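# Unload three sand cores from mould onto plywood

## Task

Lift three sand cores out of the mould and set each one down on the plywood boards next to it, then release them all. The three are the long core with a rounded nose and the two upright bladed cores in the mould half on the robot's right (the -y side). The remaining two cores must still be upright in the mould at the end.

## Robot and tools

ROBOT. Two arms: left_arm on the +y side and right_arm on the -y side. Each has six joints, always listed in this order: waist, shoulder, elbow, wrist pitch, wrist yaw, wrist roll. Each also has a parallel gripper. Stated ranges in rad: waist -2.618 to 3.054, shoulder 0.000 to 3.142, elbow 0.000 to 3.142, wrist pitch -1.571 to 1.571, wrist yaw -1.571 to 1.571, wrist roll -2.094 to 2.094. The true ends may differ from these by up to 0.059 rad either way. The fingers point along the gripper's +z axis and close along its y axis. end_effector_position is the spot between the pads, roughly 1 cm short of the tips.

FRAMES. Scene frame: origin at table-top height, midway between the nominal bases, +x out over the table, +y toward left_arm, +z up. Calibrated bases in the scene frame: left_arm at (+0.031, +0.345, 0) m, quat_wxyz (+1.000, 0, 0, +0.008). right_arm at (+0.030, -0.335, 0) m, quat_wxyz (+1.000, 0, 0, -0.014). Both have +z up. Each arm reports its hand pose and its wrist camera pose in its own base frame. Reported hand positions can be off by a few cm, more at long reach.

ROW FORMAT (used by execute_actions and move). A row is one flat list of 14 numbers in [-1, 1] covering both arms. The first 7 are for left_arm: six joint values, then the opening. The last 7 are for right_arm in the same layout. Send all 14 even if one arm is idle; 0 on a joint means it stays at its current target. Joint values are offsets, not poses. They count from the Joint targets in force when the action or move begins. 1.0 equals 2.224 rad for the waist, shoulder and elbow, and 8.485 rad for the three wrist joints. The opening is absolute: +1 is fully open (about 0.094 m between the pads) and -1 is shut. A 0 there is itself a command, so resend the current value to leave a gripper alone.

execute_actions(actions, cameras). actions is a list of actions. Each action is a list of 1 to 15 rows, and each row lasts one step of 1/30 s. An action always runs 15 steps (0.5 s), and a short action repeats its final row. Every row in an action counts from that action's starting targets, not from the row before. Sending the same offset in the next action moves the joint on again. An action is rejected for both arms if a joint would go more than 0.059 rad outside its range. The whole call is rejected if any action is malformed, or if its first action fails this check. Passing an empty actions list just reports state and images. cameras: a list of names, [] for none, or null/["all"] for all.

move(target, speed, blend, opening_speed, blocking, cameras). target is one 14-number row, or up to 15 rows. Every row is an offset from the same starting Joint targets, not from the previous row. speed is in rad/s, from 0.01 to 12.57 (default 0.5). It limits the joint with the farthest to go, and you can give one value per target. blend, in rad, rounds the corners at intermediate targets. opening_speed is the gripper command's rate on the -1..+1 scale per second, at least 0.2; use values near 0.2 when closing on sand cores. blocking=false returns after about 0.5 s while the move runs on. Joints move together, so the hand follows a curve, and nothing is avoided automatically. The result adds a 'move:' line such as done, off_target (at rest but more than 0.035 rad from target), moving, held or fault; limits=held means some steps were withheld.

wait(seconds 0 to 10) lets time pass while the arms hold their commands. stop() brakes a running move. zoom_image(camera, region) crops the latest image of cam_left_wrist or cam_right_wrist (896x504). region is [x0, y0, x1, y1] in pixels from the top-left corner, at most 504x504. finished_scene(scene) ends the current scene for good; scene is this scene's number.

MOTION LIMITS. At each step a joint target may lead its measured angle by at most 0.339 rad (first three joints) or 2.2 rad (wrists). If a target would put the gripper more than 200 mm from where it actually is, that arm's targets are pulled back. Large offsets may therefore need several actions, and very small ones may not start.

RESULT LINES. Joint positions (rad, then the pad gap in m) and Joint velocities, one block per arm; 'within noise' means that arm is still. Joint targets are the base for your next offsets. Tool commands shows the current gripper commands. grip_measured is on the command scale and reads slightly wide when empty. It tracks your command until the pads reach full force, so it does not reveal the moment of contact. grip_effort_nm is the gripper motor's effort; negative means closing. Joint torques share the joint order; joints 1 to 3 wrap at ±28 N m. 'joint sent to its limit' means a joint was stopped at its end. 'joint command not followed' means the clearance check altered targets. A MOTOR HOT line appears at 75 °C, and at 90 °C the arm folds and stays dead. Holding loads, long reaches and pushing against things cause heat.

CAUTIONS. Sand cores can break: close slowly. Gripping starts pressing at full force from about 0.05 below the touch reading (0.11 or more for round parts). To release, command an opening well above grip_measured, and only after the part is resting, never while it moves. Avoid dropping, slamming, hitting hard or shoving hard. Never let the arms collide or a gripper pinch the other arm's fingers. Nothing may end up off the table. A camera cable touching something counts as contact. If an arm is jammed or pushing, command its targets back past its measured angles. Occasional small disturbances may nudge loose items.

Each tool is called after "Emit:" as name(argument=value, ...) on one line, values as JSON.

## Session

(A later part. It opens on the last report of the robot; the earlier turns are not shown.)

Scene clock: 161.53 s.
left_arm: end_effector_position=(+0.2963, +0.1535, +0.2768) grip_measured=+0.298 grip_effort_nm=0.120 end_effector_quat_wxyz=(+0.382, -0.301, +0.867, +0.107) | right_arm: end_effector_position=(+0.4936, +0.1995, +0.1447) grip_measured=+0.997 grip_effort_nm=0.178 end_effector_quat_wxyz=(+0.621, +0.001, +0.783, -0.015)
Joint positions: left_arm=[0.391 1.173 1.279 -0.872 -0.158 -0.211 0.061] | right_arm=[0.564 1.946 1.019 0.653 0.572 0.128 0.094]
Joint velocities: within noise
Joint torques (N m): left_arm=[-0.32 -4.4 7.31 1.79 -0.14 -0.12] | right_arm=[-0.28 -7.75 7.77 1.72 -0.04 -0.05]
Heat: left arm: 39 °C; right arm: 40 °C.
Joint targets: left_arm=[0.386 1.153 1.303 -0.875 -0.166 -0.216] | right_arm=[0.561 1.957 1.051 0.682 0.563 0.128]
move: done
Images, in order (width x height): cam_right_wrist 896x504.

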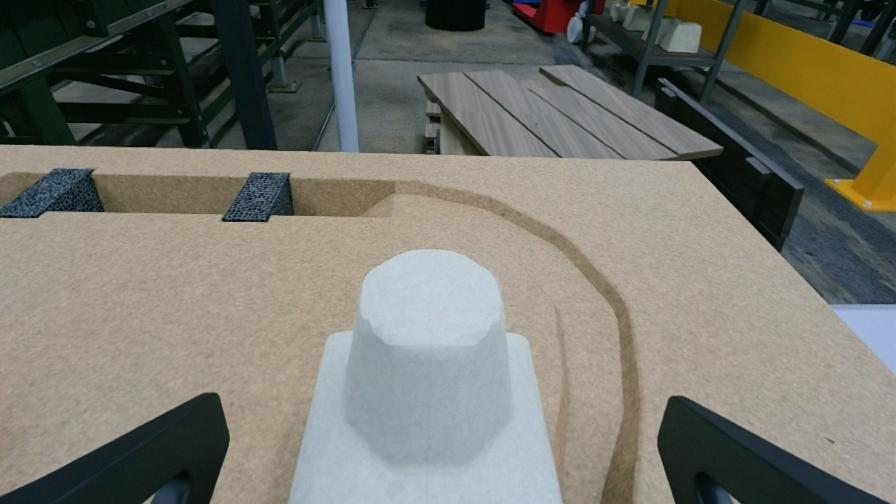

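Emit:
move(target=[0,0,0,0,0,0,0.3,0.0025,-0.015,0.011,-0.0047,0,0,1], speed=0.3, cameras=["cam_right_wrist"])

Scene clock: 164.87 s.
left_arm: end_effector_position=(+0.2963, +0.1535, +0.2768) grip_measured=+0.298 grip_effort_nm=0.125 end_effector_quat_wxyz=(+0.382, -0.301, +0.867, +0.107) | right_arm: end_effector_position=(+0.4979, +0.2025, +0.1536) grip_measured=+0.997 grip_effort_nm=0.178 end_effector_quat_wxyz=(+0.627, +0.003, +0.779, -0.011)
Joint positions: left_arm=[0.391 1.173 1.279 -0.872 -0.158 -0.211 0.061] | right_arm=[0.564 1.946 1.045 0.645 0.571 0.128 0.094]
Joint velocities: within noise
Joint torques (N m): left_arm=[-0.39 -4.38 7.27 1.77 -0.17 -0.1] | right_arm=[0.21 -10.47 7.77 1.46 -0.02 -0.03]
Heat: left arm: 39 °C; right arm: 40 °C.
Joint targets: left_arm=[0.386 1.153 1.303 -0.875 -0.166 -0.216] | right_arm=[0.567 1.923 1.075 0.642 0.562 0.128]
move: done
Images, in order (width x height): cam_right_wrist 896x504.

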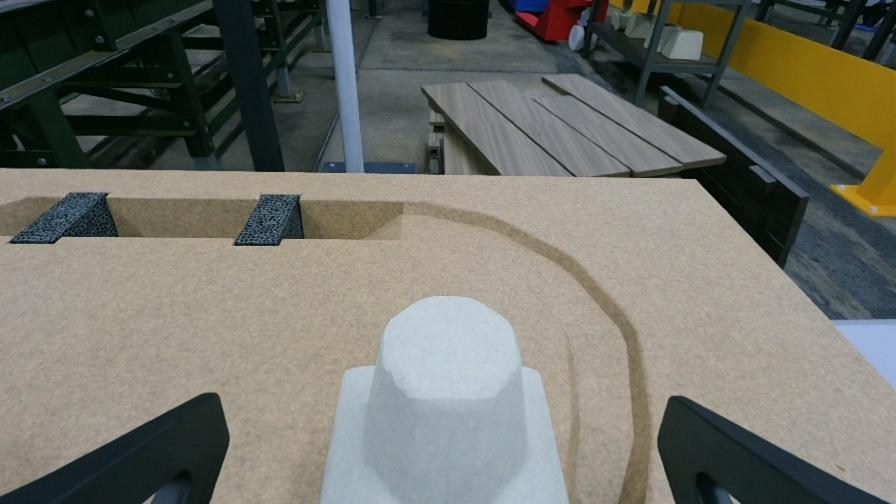

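Centred. Closing.

Emit:
move(target=[[0,0,0,0,0,0,0.3,0,0,0,0,0,0,-0.2],[0,0,0,0,0,0,0.3,0,0,0,0,0,0,-0.5]], opening_speed=0.6, cameras=["cam_right_wrist"])

Scene clock: 169.53 s.
left_arm: end_effector_position=(+0.2963, +0.1535, +0.2768) grip_measured=+0.298 grip_effort_nm=0.120 end_effector_quat_wxyz=(+0.382, -0.301, +0.867, +0.107) | right_arm: end_effector_position=(+0.4985, +0.2034, +0.1546) grip_measured=-0.292 grip_effort_nm=-0.999 end_effector_quat_wxyz=(+0.628, +0.003, +0.778, -0.009)
Joint positions: left_arm=[0.391 1.173 1.279 -0.872 -0.158 -0.211 0.061] | right_arm=[0.564 1.946 1.048 0.643 0.567 0.128 0.033]
Joint velocities: within noise
Joint torques (N m): left_arm=[-0.38 -4.33 7.28 1.78 -0.15 -0.11] | right_arm=[0.24 -10.5 7.49 1.43 0.02 -0.03]
Heat: left arm: 39 °C; right arm: 40 °C.
Joint targets: left_arm=[0.386 1.153 1.303 -0.875 -0.166 -0.216] | right_arm=[0.567 1.923 1.075 0.642 0.562 0.128]
move: done
Images, in order (width x height): cam_right_wrist 896x504.

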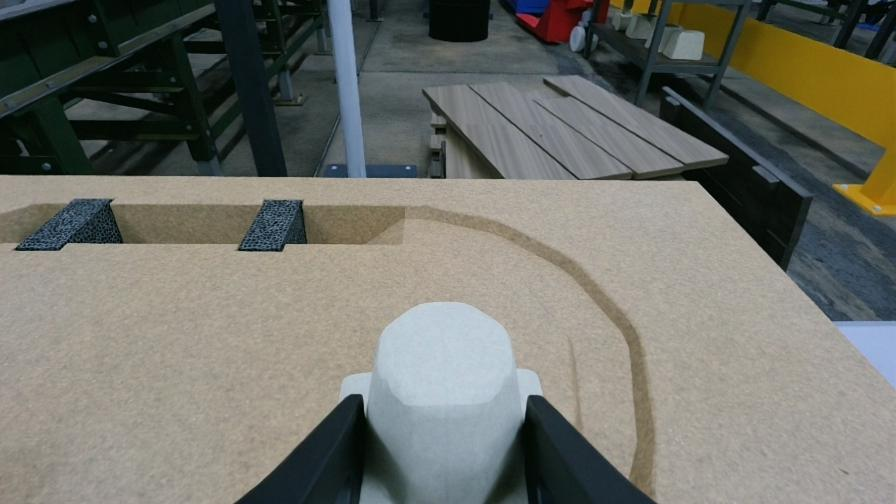

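Emit:
move(target=[[0,0,0,0,0,0,0.3,0,-0.0436,0.045,-0.022,0,0,-0.5],[0,0,0,0,0,0,0.3,0,-0.0828,0.112,-0.0424,0,0,-0.5]], speed=0.2, cameras=["cam_right_wrist"])

Scene clock: 174.03 s.
left_arm: end_effector_position=(+0.2963, +0.1535, +0.2768) grip_measured=+0.298 grip_effort_nm=0.120 end_effector_quat_wxyz=(+0.382, -0.301, +0.867, +0.107) | right_arm: end_effector_position=(+0.4993, +0.2070, +0.2404) grip_measured=-0.298 grip_effort_nm=-1.009 end_effector_quat_wxyz=(+0.611, -0.011, +0.792, -0.012)
Joint positions: left_arm=[0.391 1.173 1.279 -0.872 -0.158 -0.211 0.061] | right_arm=[0.564 1.792 1.273 0.217 0.551 0.128 0.033]
Joint velocities: within noise
Joint torques (N m): left_arm=[-0.36 -4.34 7.2 1.77 -0.15 -0.14] | right_arm=[0.21 -12.67 10.33 2.04 0.19 -0.04]
Heat: left arm: 39 °C; right arm: 42 °C.
Joint targets: left_arm=[0.386 1.153 1.303 -0.875 -0.166 -0.216] | right_arm=[0.567 1.739 1.324 0.282 0.563 0.128]
move: off_target (right_arm); right_arm: the wrist pitch is farthest, 0.065 rad from its target
Images, in order (width x height): cam_right_wrist 896x504.

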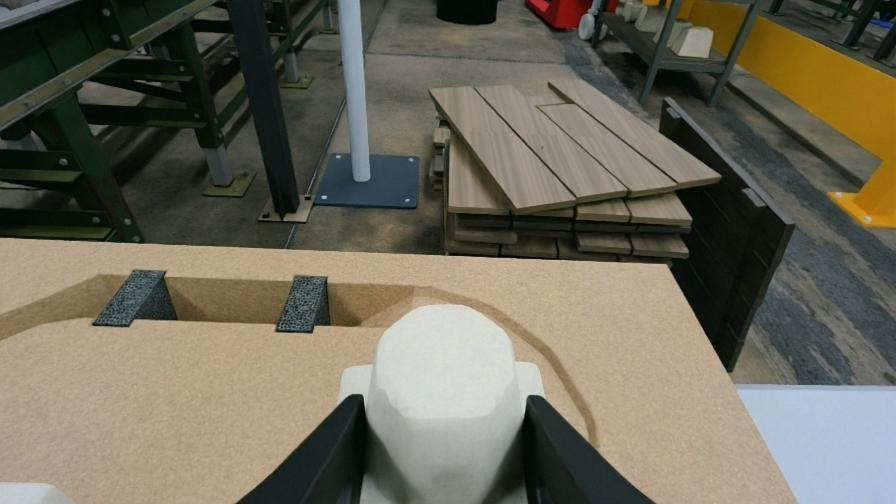

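Emit:
move(target=[0,0,0,0,0,0,0.3,0,-0.04,0.065,-0.008,0,0,-0.5], speed=0.3, cameras=["cam_right_wrist"])

Scene clock: 186.57 s.
left_arm: end_effector_position=(+0.2963, +0.1535, +0.2768) grip_measured=+0.298 grip_effort_nm=0.125 end_effector_quat_wxyz=(+0.382, -0.301, +0.867, +0.107) | right_arm: end_effector_position=(+0.4918, +0.2017, +0.3489) grip_measured=-0.298 grip_effort_nm=-1.004 end_effector_quat_wxyz=(+0.670, +0.021, +0.741, +0.025)
Joint positions: left_arm=[0.391 1.173 1.279 -0.872 -0.158 -0.211 0.061] | right_arm=[0.564 1.688 1.425 0.144 0.553 0.128 0.033]
Joint velocities: within noise
Joint torques (N m): left_arm=[-0.34 -4.41 7.36 1.78 -0.15 -0.11] | right_arm=[0.23 -10.7 9.89 2.13 0.11 -0.03]
Heat: left arm: 39 °C; right arm: 49 °C.
Joint targets: left_arm=[0.386 1.153 1.303 -0.875 -0.166 -0.216] | right_arm=[0.567 1.650 1.469 0.214 0.562 0.128]
move: off_target (right_arm); right_arm: the wrist pitch is farthest, 0.070 rad from its target
Images, in order (width x height): cam_right_wrist 896x504.

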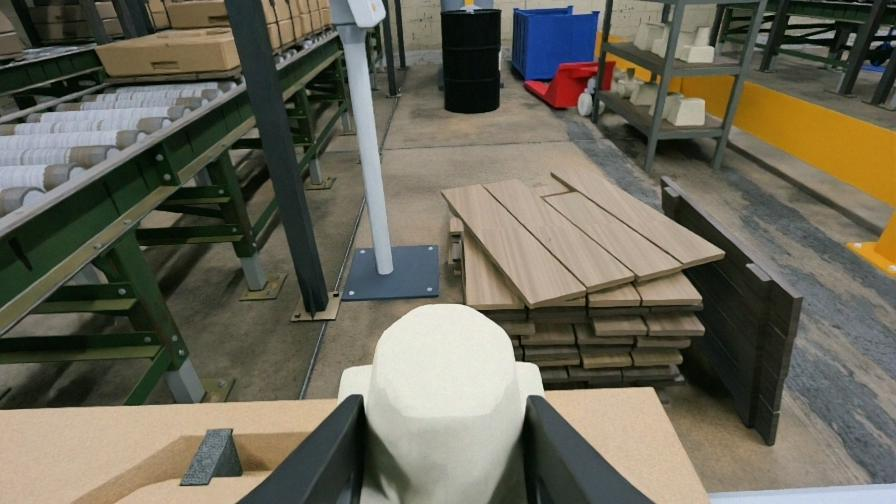

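Emit:
move(target=[0,0,0,0,0,0,0.3,-0.3424,0.1124,0.2878,-0.2020,-0.0615,-0.0376,-0.5], speed=0.8, cameras=["cam_right_wrist"])

Scene clock: 193.50 s.
left_arm: end_effector_position=(+0.2963, +0.1535, +0.2768) grip_measured=+0.298 grip_effort_nm=0.120 end_effector_quat_wxyz=(+0.382, -0.301, +0.867, +0.107) | right_arm: end_effector_position=(+0.3880, -0.0837, +0.2275) grip_measured=-0.300 grip_effort_nm=-0.999 end_effector_quat_wxyz=(+0.116, +0.009, +0.992, -0.044)
Joint positions: left_arm=[0.391 1.173 1.279 -0.872 -0.158 -0.211 0.061] | right_arm=[-0.196 1.899 2.066 -1.492 0.043 -0.183 0.033]
Joint velocities: within noise
Joint torques (N m): left_arm=[-0.35 -4.4 7.23 1.75 -0.14 -0.1] | right_arm=[0.09 -7.84 8.5 0.45 -0.01 -0.12]
Heat: left arm: 39 °C; right arm: 47 °C.
Joint targets: left_arm=[0.386 1.153 1.303 -0.875 -0.166 -0.216] | right_arm=[-0.195 1.900 2.109 -1.500 0.040 -0.191]
move: off_target (right_arm); right_arm: the elbow is farthest, 0.043 rad from its target
Images, in order (width x height): cam_right_wrist 896x504.

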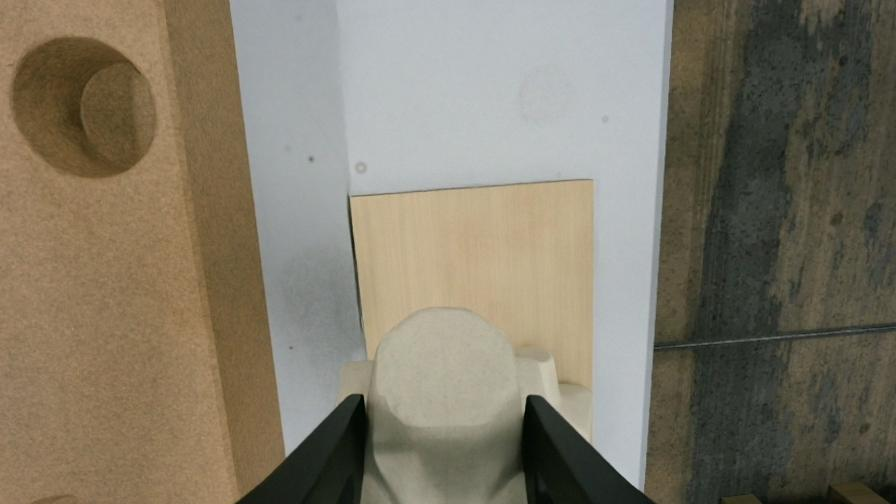

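Emit:
zoom_image(camera="cam_right_wrist", region=[320, 290, 660, 504])

Scaled by 1.482.

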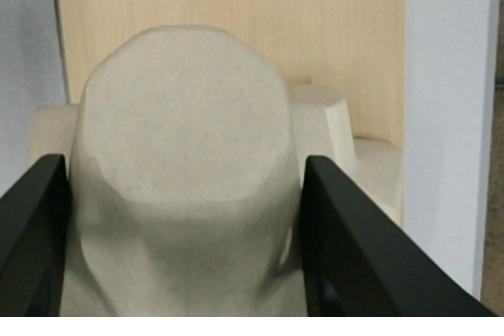

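Emit:
move(target=[0,0,0,0,0,0,0.3,0,0.1304,-0.058,-0.0035,0,0,-0.5], speed=0.25, cameras=["cam_right_wrist"])

Scene clock: 218.13 s.
left_arm: end_effector_position=(+0.2963, +0.1535, +0.2768) grip_measured=+0.298 grip_effort_nm=0.120 end_effector_quat_wxyz=(+0.382, -0.301, +0.867, +0.107) | right_arm: end_effector_position=(+0.3819, -0.0824, +0.0929) grip_measured=-0.300 grip_effort_nm=-1.004 end_effector_quat_wxyz=(-0.075, +0.004, +0.997, -0.007)
Joint positions: left_arm=[0.391 1.173 1.279 -0.872 -0.158 -0.211 0.061] | right_arm=[-0.196 2.195 1.978 -1.498 0.042 -0.184 0.033]
Joint velocities: within noise
Joint torques (N m): left_arm=[-0.34 -4.4 7.34 1.79 -0.14 -0.13] | right_arm=[0.06 -10.3 4.83 -0.43 0 -0.12]
Heat: left arm: 39 °C; right arm: 44 °C.
Joint targets: left_arm=[0.386 1.153 1.303 -0.875 -0.166 -0.216] | right_arm=[-0.195 2.190 1.980 -1.529 0.040 -0.191]
move: done
Images, in order (width x height): cam_right_wrist 896x504.

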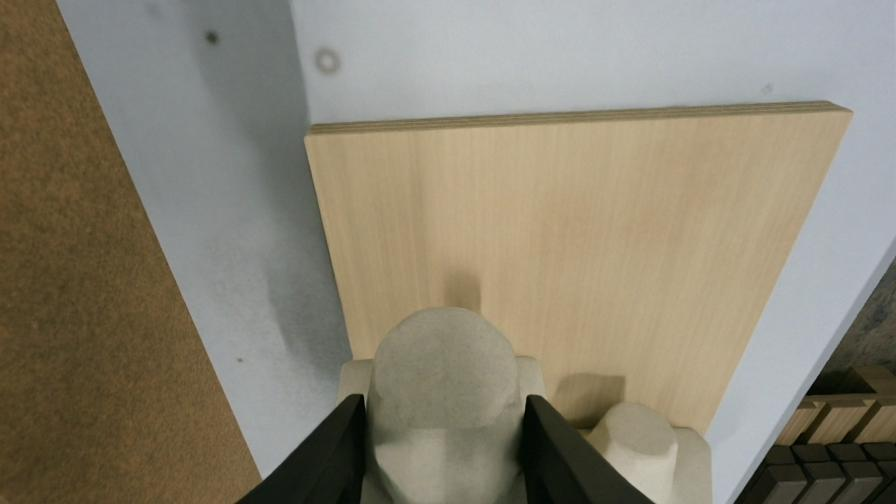

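Emit:
move(target=[0,0,0,0,0,0,0.3,0,0.0063,-0.0562,0.0087,0,0,-0.5], speed=0.15, cameras=["cam_right_wrist"])

Scene clock: 227.10 s.
left_arm: end_effector_position=(+0.2963, +0.1535, +0.2768) grip_measured=+0.298 grip_effort_nm=0.120 end_effector_quat_wxyz=(+0.382, -0.301, +0.867, +0.107) | right_arm: end_effector_position=(+0.3653, -0.0791, +0.0629) grip_measured=-0.300 grip_effort_nm=-1.004 end_effector_quat_wxyz=(-0.109, +0.003, +0.994, +0.000)
Joint positions: left_arm=[0.391 1.173 1.279 -0.872 -0.158 -0.211 0.061] | right_arm=[-0.196 2.202 1.858 -1.44 0.042 -0.184 0.033]
Joint velocities: within noise
Joint torques (N m): left_arm=[-0.36 -4.34 7.23 1.76 -0.13 -0.13] | right_arm=[0.08 -9.76 4.55 -0.41 0 -0.11]
Heat: left arm: 39 °C; right arm: 47 °C.
Joint targets: left_arm=[0.386 1.153 1.303 -0.875 -0.166 -0.216] | right_arm=[-0.195 2.204 1.855 -1.456 0.040 -0.191]
move: done
Images, in order (width x height): cam_right_wrist 896x504.

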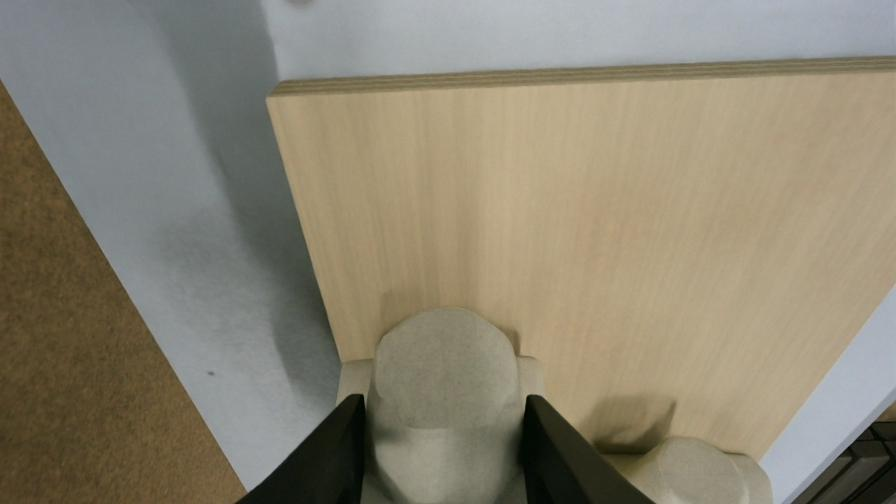

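Emit:
move(target=[[0,0,0,0,0,0,0.3,-0.009,0,0,0,0,-0.0071,-0.5],[0,0,0,0,0,0,0.3,-0.009,0.0005,-0.0098,0.0024,0,-0.0071,-0.5]], speed=0.1, cameras=["cam_right_wrist"])

Scene clock: 236.83 s.
left_arm: end_effector_position=(+0.2963, +0.1535, +0.2768) grip_measured=+0.298 grip_effort_nm=0.129 end_effector_quat_wxyz=(+0.382, -0.301, +0.867, +0.107) | right_arm: end_effector_position=(+0.3626, -0.0828, +0.0584) grip_measured=-0.300 grip_effort_nm=-1.004 end_effector_quat_wxyz=(-0.111, -0.020, +0.994, +0.004)
Joint positions: left_arm=[0.391 1.173 1.279 -0.872 -0.158 -0.211 0.061] | right_arm=[-0.207 2.202 1.838 -1.426 0.042 -0.243 0.033]
Joint velocities: within noise
Joint torques (N m): left_arm=[-0.31 -4.3 7.24 1.76 -0.12 -0.12] | right_arm=[-0.64 -9.63 4.33 -0.34 0 -0.14]
Heat: left arm: 39 °C; right arm: 48 °C.
Joint targets: left_arm=[0.386 1.153 1.303 -0.875 -0.166 -0.216] | right_arm=[-0.215 2.205 1.833 -1.435 0.041 -0.251]
move: done
Images, in order (width x height): cam_right_wrist 896x504.

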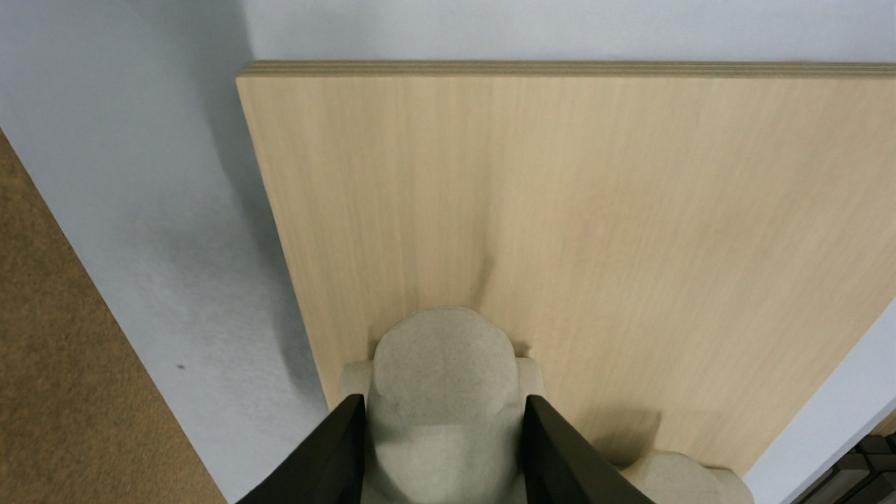

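Emit:
move(target=[0,0,0,0,0,0,0.3,0,0.0005,-0.0098,0.0022,0,0,-0.5], speed=0.05, cameras=["cam_right_wrist"])

Emit:
move(target=[0,0,0,0,0,0,0.3,0,0.0005,-0.007,0.0016,0,0,-0.5], speed=0.05, cameras=["cam_right_wrist"])

Scene clock: 241.33 s.
left_arm: end_effector_position=(+0.2962, +0.1535, +0.2767) grip_measured=+0.298 grip_effort_nm=0.120 end_effector_quat_wxyz=(+0.382, -0.301, +0.867, +0.107) | right_arm: end_effector_position=(+0.3622, -0.0832, +0.0551) grip_measured=-0.300 grip_effort_nm=-1.004 end_effector_quat_wxyz=(-0.111, -0.022, +0.994, +0.003)
Joint positions: left_arm=[0.391 1.173 1.279 -0.873 -0.158 -0.211 0.061] | right_arm=[-0.207 2.202 1.825 -1.413 0.044 -0.246 0.033]
Joint velocities: within noise
Joint torques (N m): left_arm=[-0.36 -4.38 7.34 1.77 -0.15 -0.12] | right_arm=[-0.65 -9.54 3.69 -0.3 -0.03 -0.1]
Heat: left arm: 39 °C; right arm: 48 °C.
Joint targets: left_arm=[0.386 1.153 1.303 -0.875 -0.166 -0.216] | right_arm=[-0.215 2.206 1.811 -1.416 0.040 -0.251]
move: done
Images, in order (width x height): cam_right_wrist 896x504.

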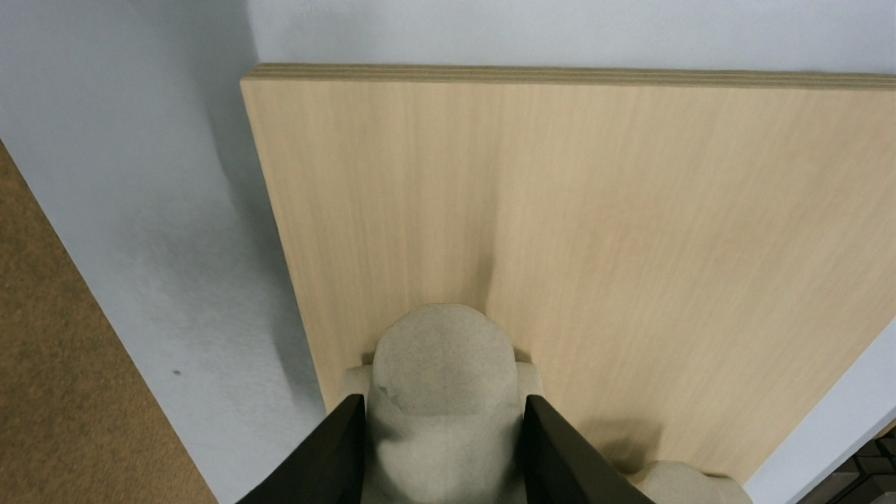

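Scene clock: 242.03 s.
left_arm: end_effector_position=(+0.2962, +0.1535, +0.2767) grip_measured=+0.298 grip_effort_nm=0.129 end_effector_quat_wxyz=(+0.382, -0.301, +0.867, +0.107) | right_arm: end_effector_position=(+0.3633, -0.0835, +0.0529) grip_measured=-0.300 grip_effort_nm=-1.004 end_effector_quat_wxyz=(-0.109, -0.021, +0.994, +0.002)
Joint positions: left_arm=[0.391 1.173 1.279 -0.873 -0.158 -0.211 0.061] | right_arm=[-0.207 2.202 1.818 -1.399 0.044 -0.246 0.033]
Joint velocities: within noise
Joint torques (N m): left_arm=[-0.39 -4.37 7.3 1.78 -0.14 -0.13] | right_arm=[-0.65 -9.46 3.14 -0.27 -0.02 -0.09]
Heat: left arm: 39 °C; right arm: 48 °C.
Joint targets: left_arm=[0.386 1.153 1.303 -0.875 -0.166 -0.216] | right_arm=[-0.215 2.207 1.796 -1.403 0.040 -0.251]
move: done
Images, in order (width x height): cam_right_wrist 896x504.

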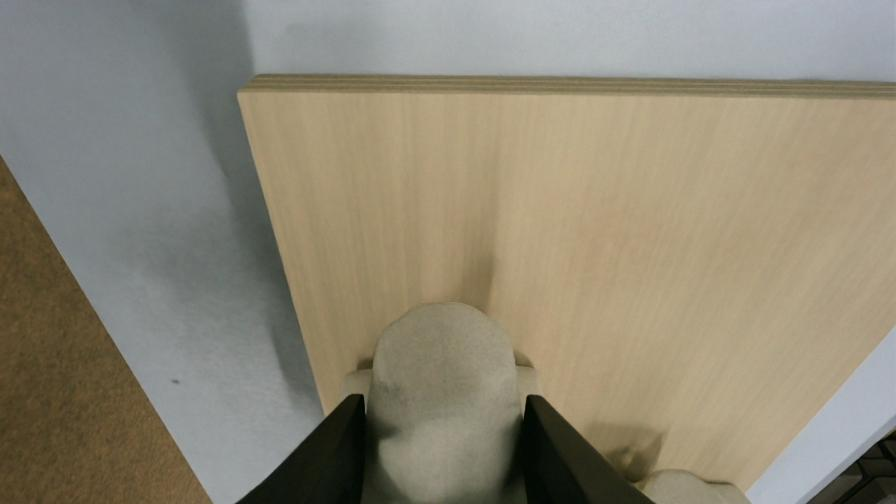

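Emit:
move(target=[0,0,0,0,0,0,0.3,0,0.0005,-0.007,0.0016,0,0,-0.5], speed=0.05, cameras=["cam_right_wrist"])

Emit:
zoom_image(camera="cam_right_wrist", region=[260, 260, 760, 504])

Scene clock: 247.70 s.
left_arm: end_effector_position=(+0.2962, +0.1535, +0.2767) grip_measured=+0.298 grip_effort_nm=0.120 end_effector_quat_wxyz=(+0.382, -0.301, +0.867, +0.107) | right_arm: end_effector_position=(+0.3620, -0.0835, +0.0507) grip_measured=-0.300 grip_effort_nm=-1.004 end_effector_quat_wxyz=(-0.111, -0.022, +0.994, +0.002)
Joint positions: left_arm=[0.391 1.173 1.279 -0.873 -0.158 -0.211 0.061] | right_arm=[-0.207 2.202 1.808 -1.394 0.046 -0.246 0.033]
Joint velocities: within noise
Joint torques (N m): left_arm=[-0.29 -4.38 7.35 1.79 -0.15 -0.13] | right_arm=[-0.66 -9.33 2.65 -0.2 -0.04 -0.1]
Heat: left arm: 39 °C; right arm: 48 °C.
Joint targets: left_arm=[0.386 1.153 1.303 -0.875 -0.166 -0.216] | right_arm=[-0.215 2.208 1.780 -1.389 0.041 -0.251]
move: done
Images, in order (width x height): cam_right_wrist 896x504.

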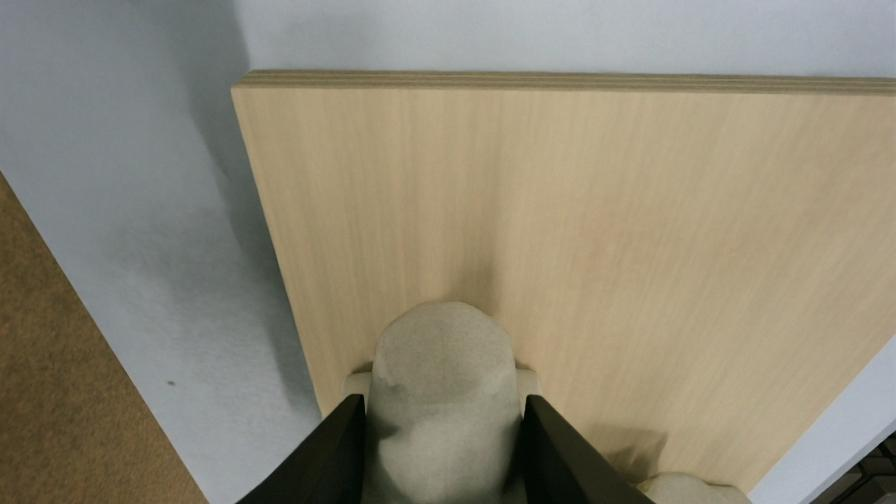

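Scaled by 1.008.

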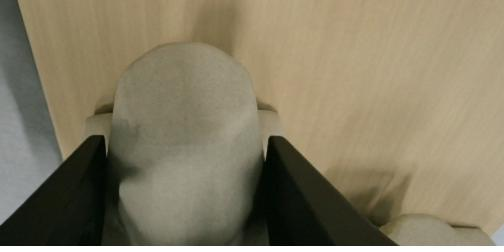

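Emit:
move(target=[0,0,0,0,0,0,0.3,0,0.0005,-0.006,0.0014,0,0,-0.5], speed=0.05, cameras=["cam_right_wrist"])

Emit:
move(target=[0,0,0,0,0,0,0.3,0,0.0005,-0.006,0.0014,0,0,-0.5], speed=0.05, cameras=["cam_right_wrist"])

Scene clock: 252.10 s.
left_arm: end_effector_position=(+0.2962, +0.1535, +0.2767) grip_measured=+0.298 grip_effort_nm=0.125 end_effector_quat_wxyz=(+0.382, -0.301, +0.867, +0.107) | right_arm: end_effector_position=(+0.3620, -0.0835, +0.0498) grip_measured=-0.300 grip_effort_nm=-1.004 end_effector_quat_wxyz=(-0.110, -0.022, +0.994, +0.002)
Joint positions: left_arm=[0.391 1.173 1.279 -0.873 -0.158 -0.211 0.061] | right_arm=[-0.207 2.202 1.805 -1.389 0.046 -0.246 0.033]
Joint velocities: within noise
Joint torques (N m): left_arm=[-0.38 -4.42 7.32 1.79 -0.15 -0.11] | right_arm=[-0.69 -9.25 1.95 -0.13 -0.04 -0.09]
Heat: left arm: 39 °C; right arm: 48 °C.
Joint targets: left_arm=[0.386 1.153 1.303 -0.875 -0.166 -0.216] | right_arm=[-0.215 2.209 1.767 -1.377 0.041 -0.251]
move: off_target (right_arm); right_arm: the elbow is farthest, 0.038 rad from its target
Images, in order (width x height): cam_right_wrist 896x504.

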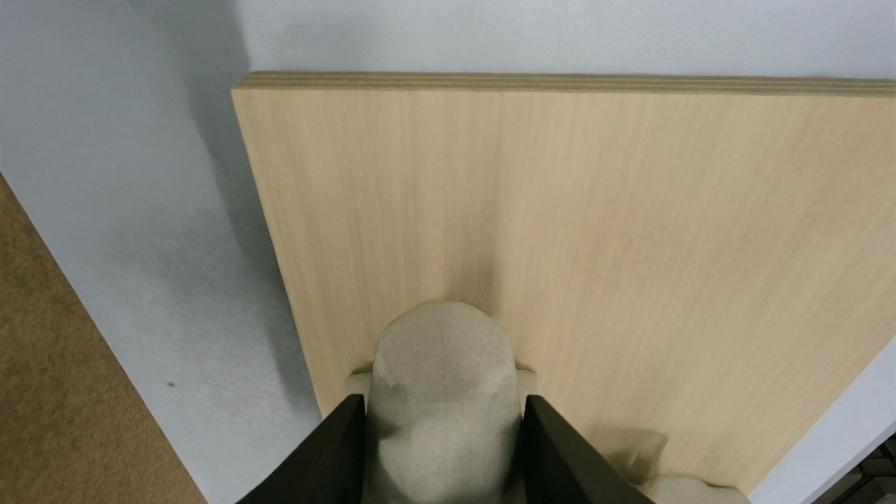

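Scene clock: 252.80 s.
left_arm: end_effector_position=(+0.2962, +0.1535, +0.2767) grip_measured=+0.298 grip_effort_nm=0.120 end_effector_quat_wxyz=(+0.382, -0.301, +0.867, +0.107) | right_arm: end_effector_position=(+0.3618, -0.0834, +0.0494) grip_measured=-0.300 grip_effort_nm=-0.999 end_effector_quat_wxyz=(-0.108, -0.022, +0.994, +0.001)
Joint positions: left_arm=[0.391 1.173 1.279 -0.873 -0.158 -0.211 0.061] | right_arm=[-0.207 2.196 1.795 -1.38 0.046 -0.246 0.033]
Joint velocities: within noise
Joint torques (N m): left_arm=[-0.4 -4.36 7.28 1.76 -0.15 -0.12] | right_arm=[-0.66 -8.68 1.68 -0.09 -0.03 -0.11]
Heat: left arm: 39 °C; right arm: 48 °C.
Joint targets: left_arm=[0.386 1.153 1.303 -0.875 -0.166 -0.216] | right_arm=[-0.215 2.211 1.753 -1.365 0.041 -0.251]
move: off_target (right_arm); right_arm: the elbow is farthest, 0.041 rad from its target
Images, in order (width x height): cam_right_wrist 896x504.

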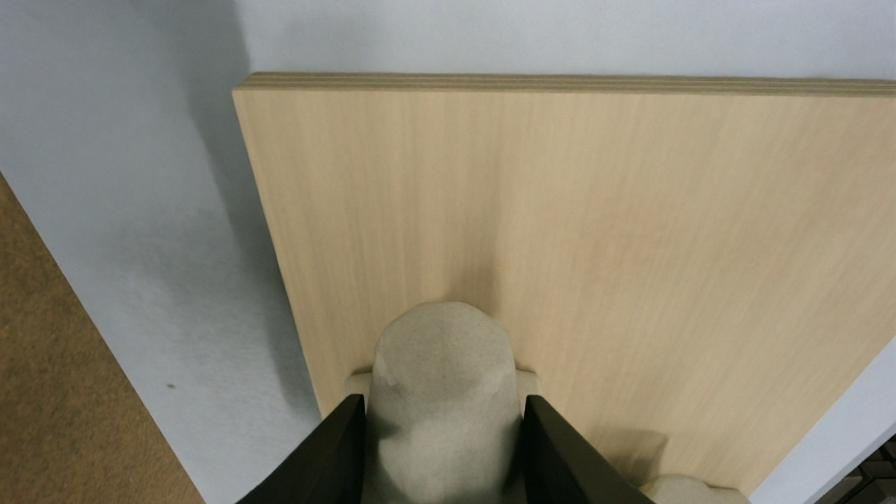

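Contact is flat and the core has stopped descending. Releasing gently.

Emit:
move(target=[[0,0,0,0,0,0,0.3,0,0,0,0,0,0,-0.12],[0,0,0,0,0,0,0.3,0,0,0,0,0,0,0.2]], opening_speed=0.3, cameras=["cam_right_wrist"])

Scene clock: 257.73 s.
left_arm: end_effector_position=(+0.2962, +0.1535, +0.2767) grip_measured=+0.298 grip_effort_nm=0.125 end_effector_quat_wxyz=(+0.382, -0.301, +0.867, +0.107) | right_arm: end_effector_position=(+0.3576, -0.0821, +0.0416) grip_measured=+0.197 grip_effort_nm=0.178 end_effector_quat_wxyz=(-0.114, -0.022, +0.993, +0.004)
Joint positions: left_arm=[0.391 1.173 1.279 -0.873 -0.158 -0.211 0.061] | right_arm=[-0.207 2.198 1.763 -1.361 0.043 -0.246 0.056]
Joint velocities: within noise
Joint torques (N m): left_arm=[-0.31 -4.38 7.27 1.77 -0.14 -0.11] | right_arm=[-0.66 -8.8 3.93 -0.31 -0.01 -0.1]
Heat: left arm: 39 °C; right arm: 47 °C.
Joint targets: left_arm=[0.386 1.153 1.303 -0.875 -0.166 -0.216] | right_arm=[-0.215 2.211 1.753 -1.365 0.041 -0.251]
move: done
Images, in order (width x height): cam_right_wrist 896x504.

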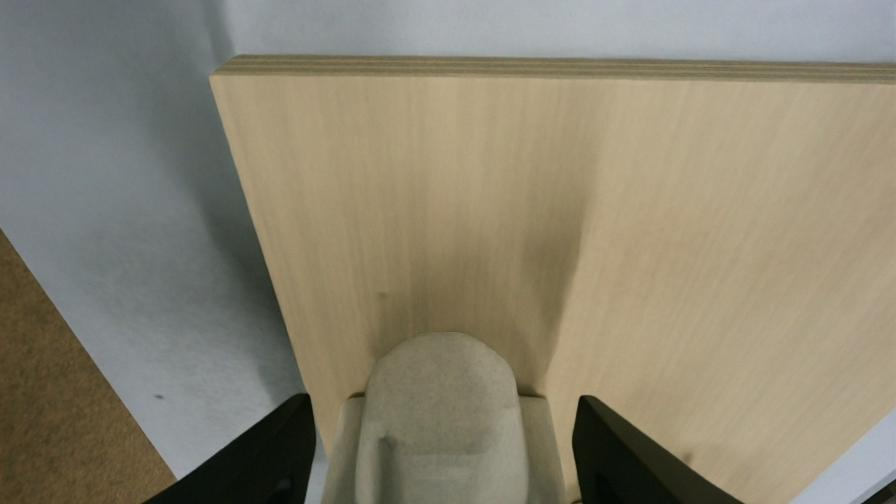

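Emit:
move(target=[[0,0,0,0,0,0,0.3,0,0,0.12,0,0,0,0.2],[0,0,0,0,0,0,0.3,0,-0.2,0.12,0,0,0,0.2]], speed=[0.3,0.7], cameras=["cam_right_wrist","cam_left_wrist"])

Scene clock: 262.47 s.
left_arm: end_effector_position=(+0.2962, +0.1535, +0.2767) grip_measured=+0.298 grip_effort_nm=0.129 end_effector_quat_wxyz=(+0.382, -0.301, +0.867, +0.107) | right_arm: end_effector_position=(+0.3934, -0.0896, +0.2673) grip_measured=+0.197 grip_effort_nm=0.183 end_effector_quat_wxyz=(+0.208, -0.014, +0.975, -0.070)
Joint positions: left_arm=[0.391 1.173 1.279 -0.873 -0.158 -0.211 0.061] | right_arm=[-0.207 1.772 2.004 -1.361 0.043 -0.246 0.056]
Joint velocities: within noise
Joint torques (N m): left_arm=[-0.35 -4.36 7.41 1.77 -0.18 -0.11] | right_arm=[-0.65 -7.45 6.35 0.77 -0.01 -0.1]
Heat: left arm: 39 °C; right arm: 46 °C.
Joint targets: left_arm=[0.386 1.153 1.303 -0.875 -0.166 -0.216] | right_arm=[-0.215 1.766 2.020 -1.365 0.041 -0.251]
move: done

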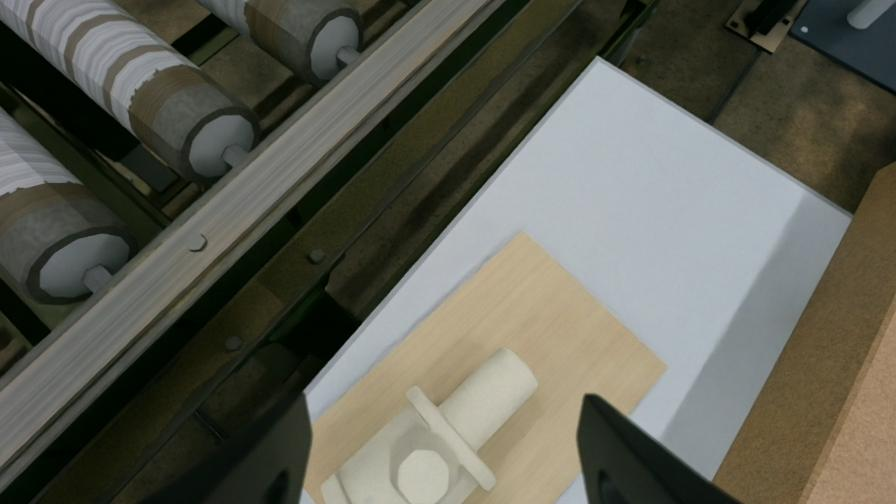

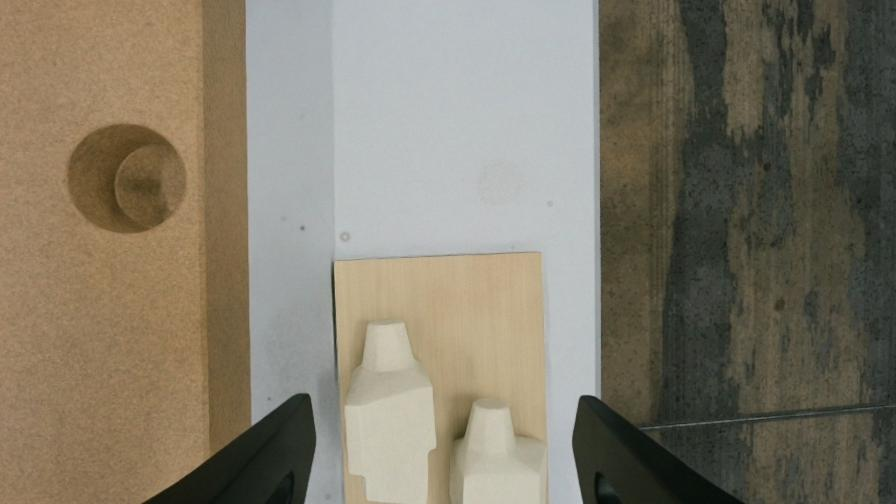

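Emit:
zoom_image(camera="cam_right_wrist", region=[300, 300, 600, 504])

Emit:
move(target=[0,0,0,0,0,0,0.3,-0.02,-0.16,0.0,0.01,0,0,0.2], speed=0.6, cameras=["cam_right_wrist"])

Scaled by 1.680.

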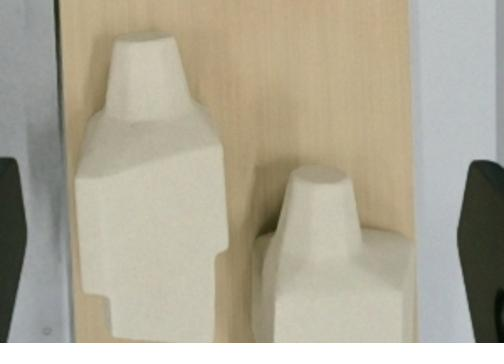

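Scene clock: 266.57 s.
left_arm: end_effector_position=(+0.2962, +0.1535, +0.2767) grip_measured=+0.298 grip_effort_nm=0.120 end_effector_quat_wxyz=(+0.382, -0.301, +0.867, +0.107) | right_arm: end_effector_position=(+0.3232, -0.0901, +0.4057) grip_measured=+0.197 grip_effort_nm=0.178 end_effector_quat_wxyz=(+0.402, +0.012, +0.907, -0.122)
Joint positions: left_arm=[0.391 1.173 1.279 -0.873 -0.158 -0.211 0.061] | right_arm=[-0.252 1.408 2.004 -1.3 0.043 -0.246 0.056]
Joint velocities: within noise
Joint torques (N m): left_arm=[-0.35 -4.49 7.28 1.77 -0.14 -0.13] | right_arm=[-0.58 -3.15 5.63 1.48 -0.02 -0.1]
Heat: left arm: 39 °C; right arm: 45 °C.
Joint targets: left_arm=[0.386 1.153 1.303 -0.875 -0.166 -0.216] | right_arm=[-0.259 1.410 2.020 -1.281 0.041 -0.251]
move: done
Images, in order (width x height): cam_right_wrist 896x504.

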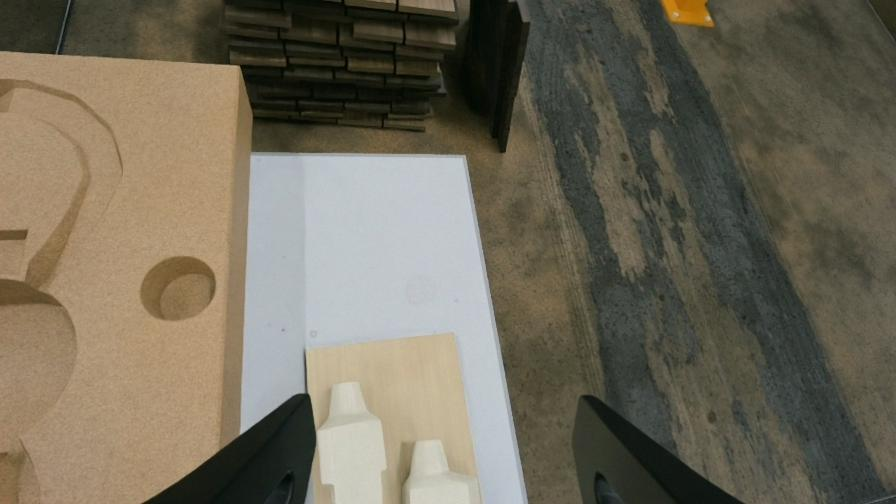

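Emit:
move(target=[0,0,0,0,0,0,0.3,-0.04,0.2653,-0.009,-0.026,0,0,0.2], speed=0.7, cameras=["cam_right_wrist"])

Scene clock: 273.33 s.
left_arm: end_effector_position=(+0.2962, +0.1535, +0.2767) grip_measured=+0.298 grip_effort_nm=0.134 end_effector_quat_wxyz=(+0.382, -0.301, +0.867, +0.107) | right_arm: end_effector_position=(+0.3706, -0.1394, +0.1682) grip_measured=+0.197 grip_effort_nm=0.178 end_effector_quat_wxyz=(+0.030, +0.049, +0.998, -0.032)
Joint positions: left_arm=[0.391 1.173 1.279 -0.873 -0.158 -0.211 0.061] | right_arm=[-0.343 2.008 1.999 -1.486 0.043 -0.246 0.056]
Joint velocities: within noise
Joint torques (N m): left_arm=[-0.36 -4.37 7.27 1.78 -0.16 -0.1] | right_arm=[-0.43 -9.44 5.27 0.1 -0.02 -0.1]
Heat: left arm: 39 °C; right arm: 42 °C.
Joint targets: left_arm=[0.386 1.153 1.303 -0.875 -0.166 -0.216] | right_arm=[-0.348 2.000 2.000 -1.501 0.041 -0.251]
move: done
Images, in order (width x height): cam_right_wrist 896x504.

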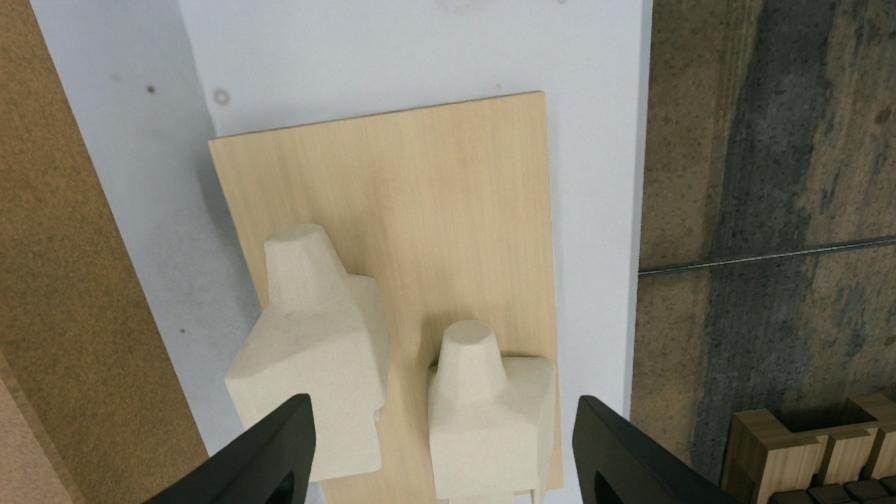

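Emit:
zoom_image(camera="cam_right_wrist", region=[400, 300, 620, 504])

Emit:
zoom_image(camera="cam_right_wrist", region=[200, 220, 460, 504])

Scaled by 2.291.

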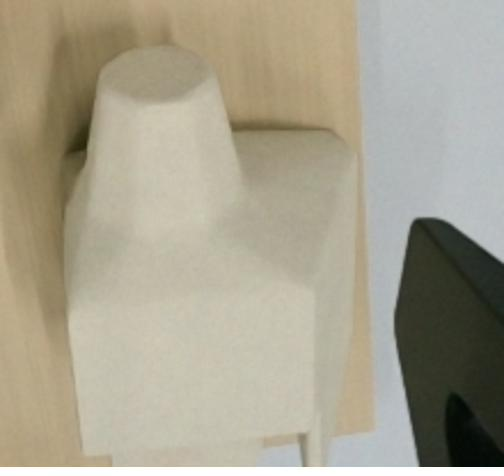

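Scaled by 1.775.

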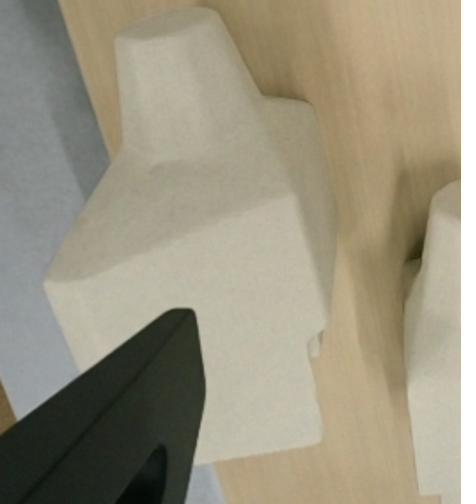

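Emit:
move(target=[0,0,0,0,0,0,0.3,-0.1124,-0.3597,-0.3597,0.0118,0,-0.0295,0.2], speed=0.6, cameras=["cam_right_wrist"])

Scene clock: 292.60 s.
left_arm: end_effector_position=(+0.2962, +0.1535, +0.2767) grip_measured=+0.298 grip_effort_nm=0.120 end_effector_quat_wxyz=(+0.382, -0.301, +0.867, +0.107) | right_arm: end_effector_position=(+0.1704, -0.1223, +0.1799) grip_measured=+0.197 grip_effort_nm=0.178 end_effector_quat_wxyz=(+0.054, +0.050, +0.996, -0.057)
Joint positions: left_arm=[0.391 1.173 1.279 -0.873 -0.158 -0.211 0.061] | right_arm=[-0.591 1.212 1.21 -1.418 0.043 -0.494 0.056]
Joint velocities: within noise
Joint torques (N m): left_arm=[-0.38 -4.37 7.24 1.78 -0.15 -0.11] | right_arm=[-0.66 -3.48 4.42 0.52 -0.01 -0.1]
Heat: left arm: 39 °C; right arm: 42 °C.
Joint targets: left_arm=[0.386 1.153 1.303 -0.875 -0.166 -0.216] | right_arm=[-0.598 1.200 1.200 -1.401 0.041 -0.501]
move: done
Images, in order (width x height): cam_right_wrist 896x504.

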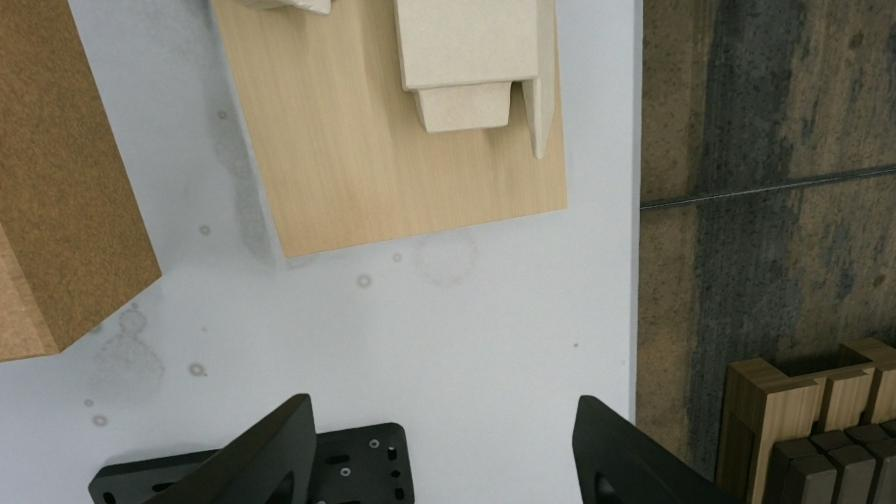

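Emit:
finished_scene(scene=2)

The scene is finished: the task was done.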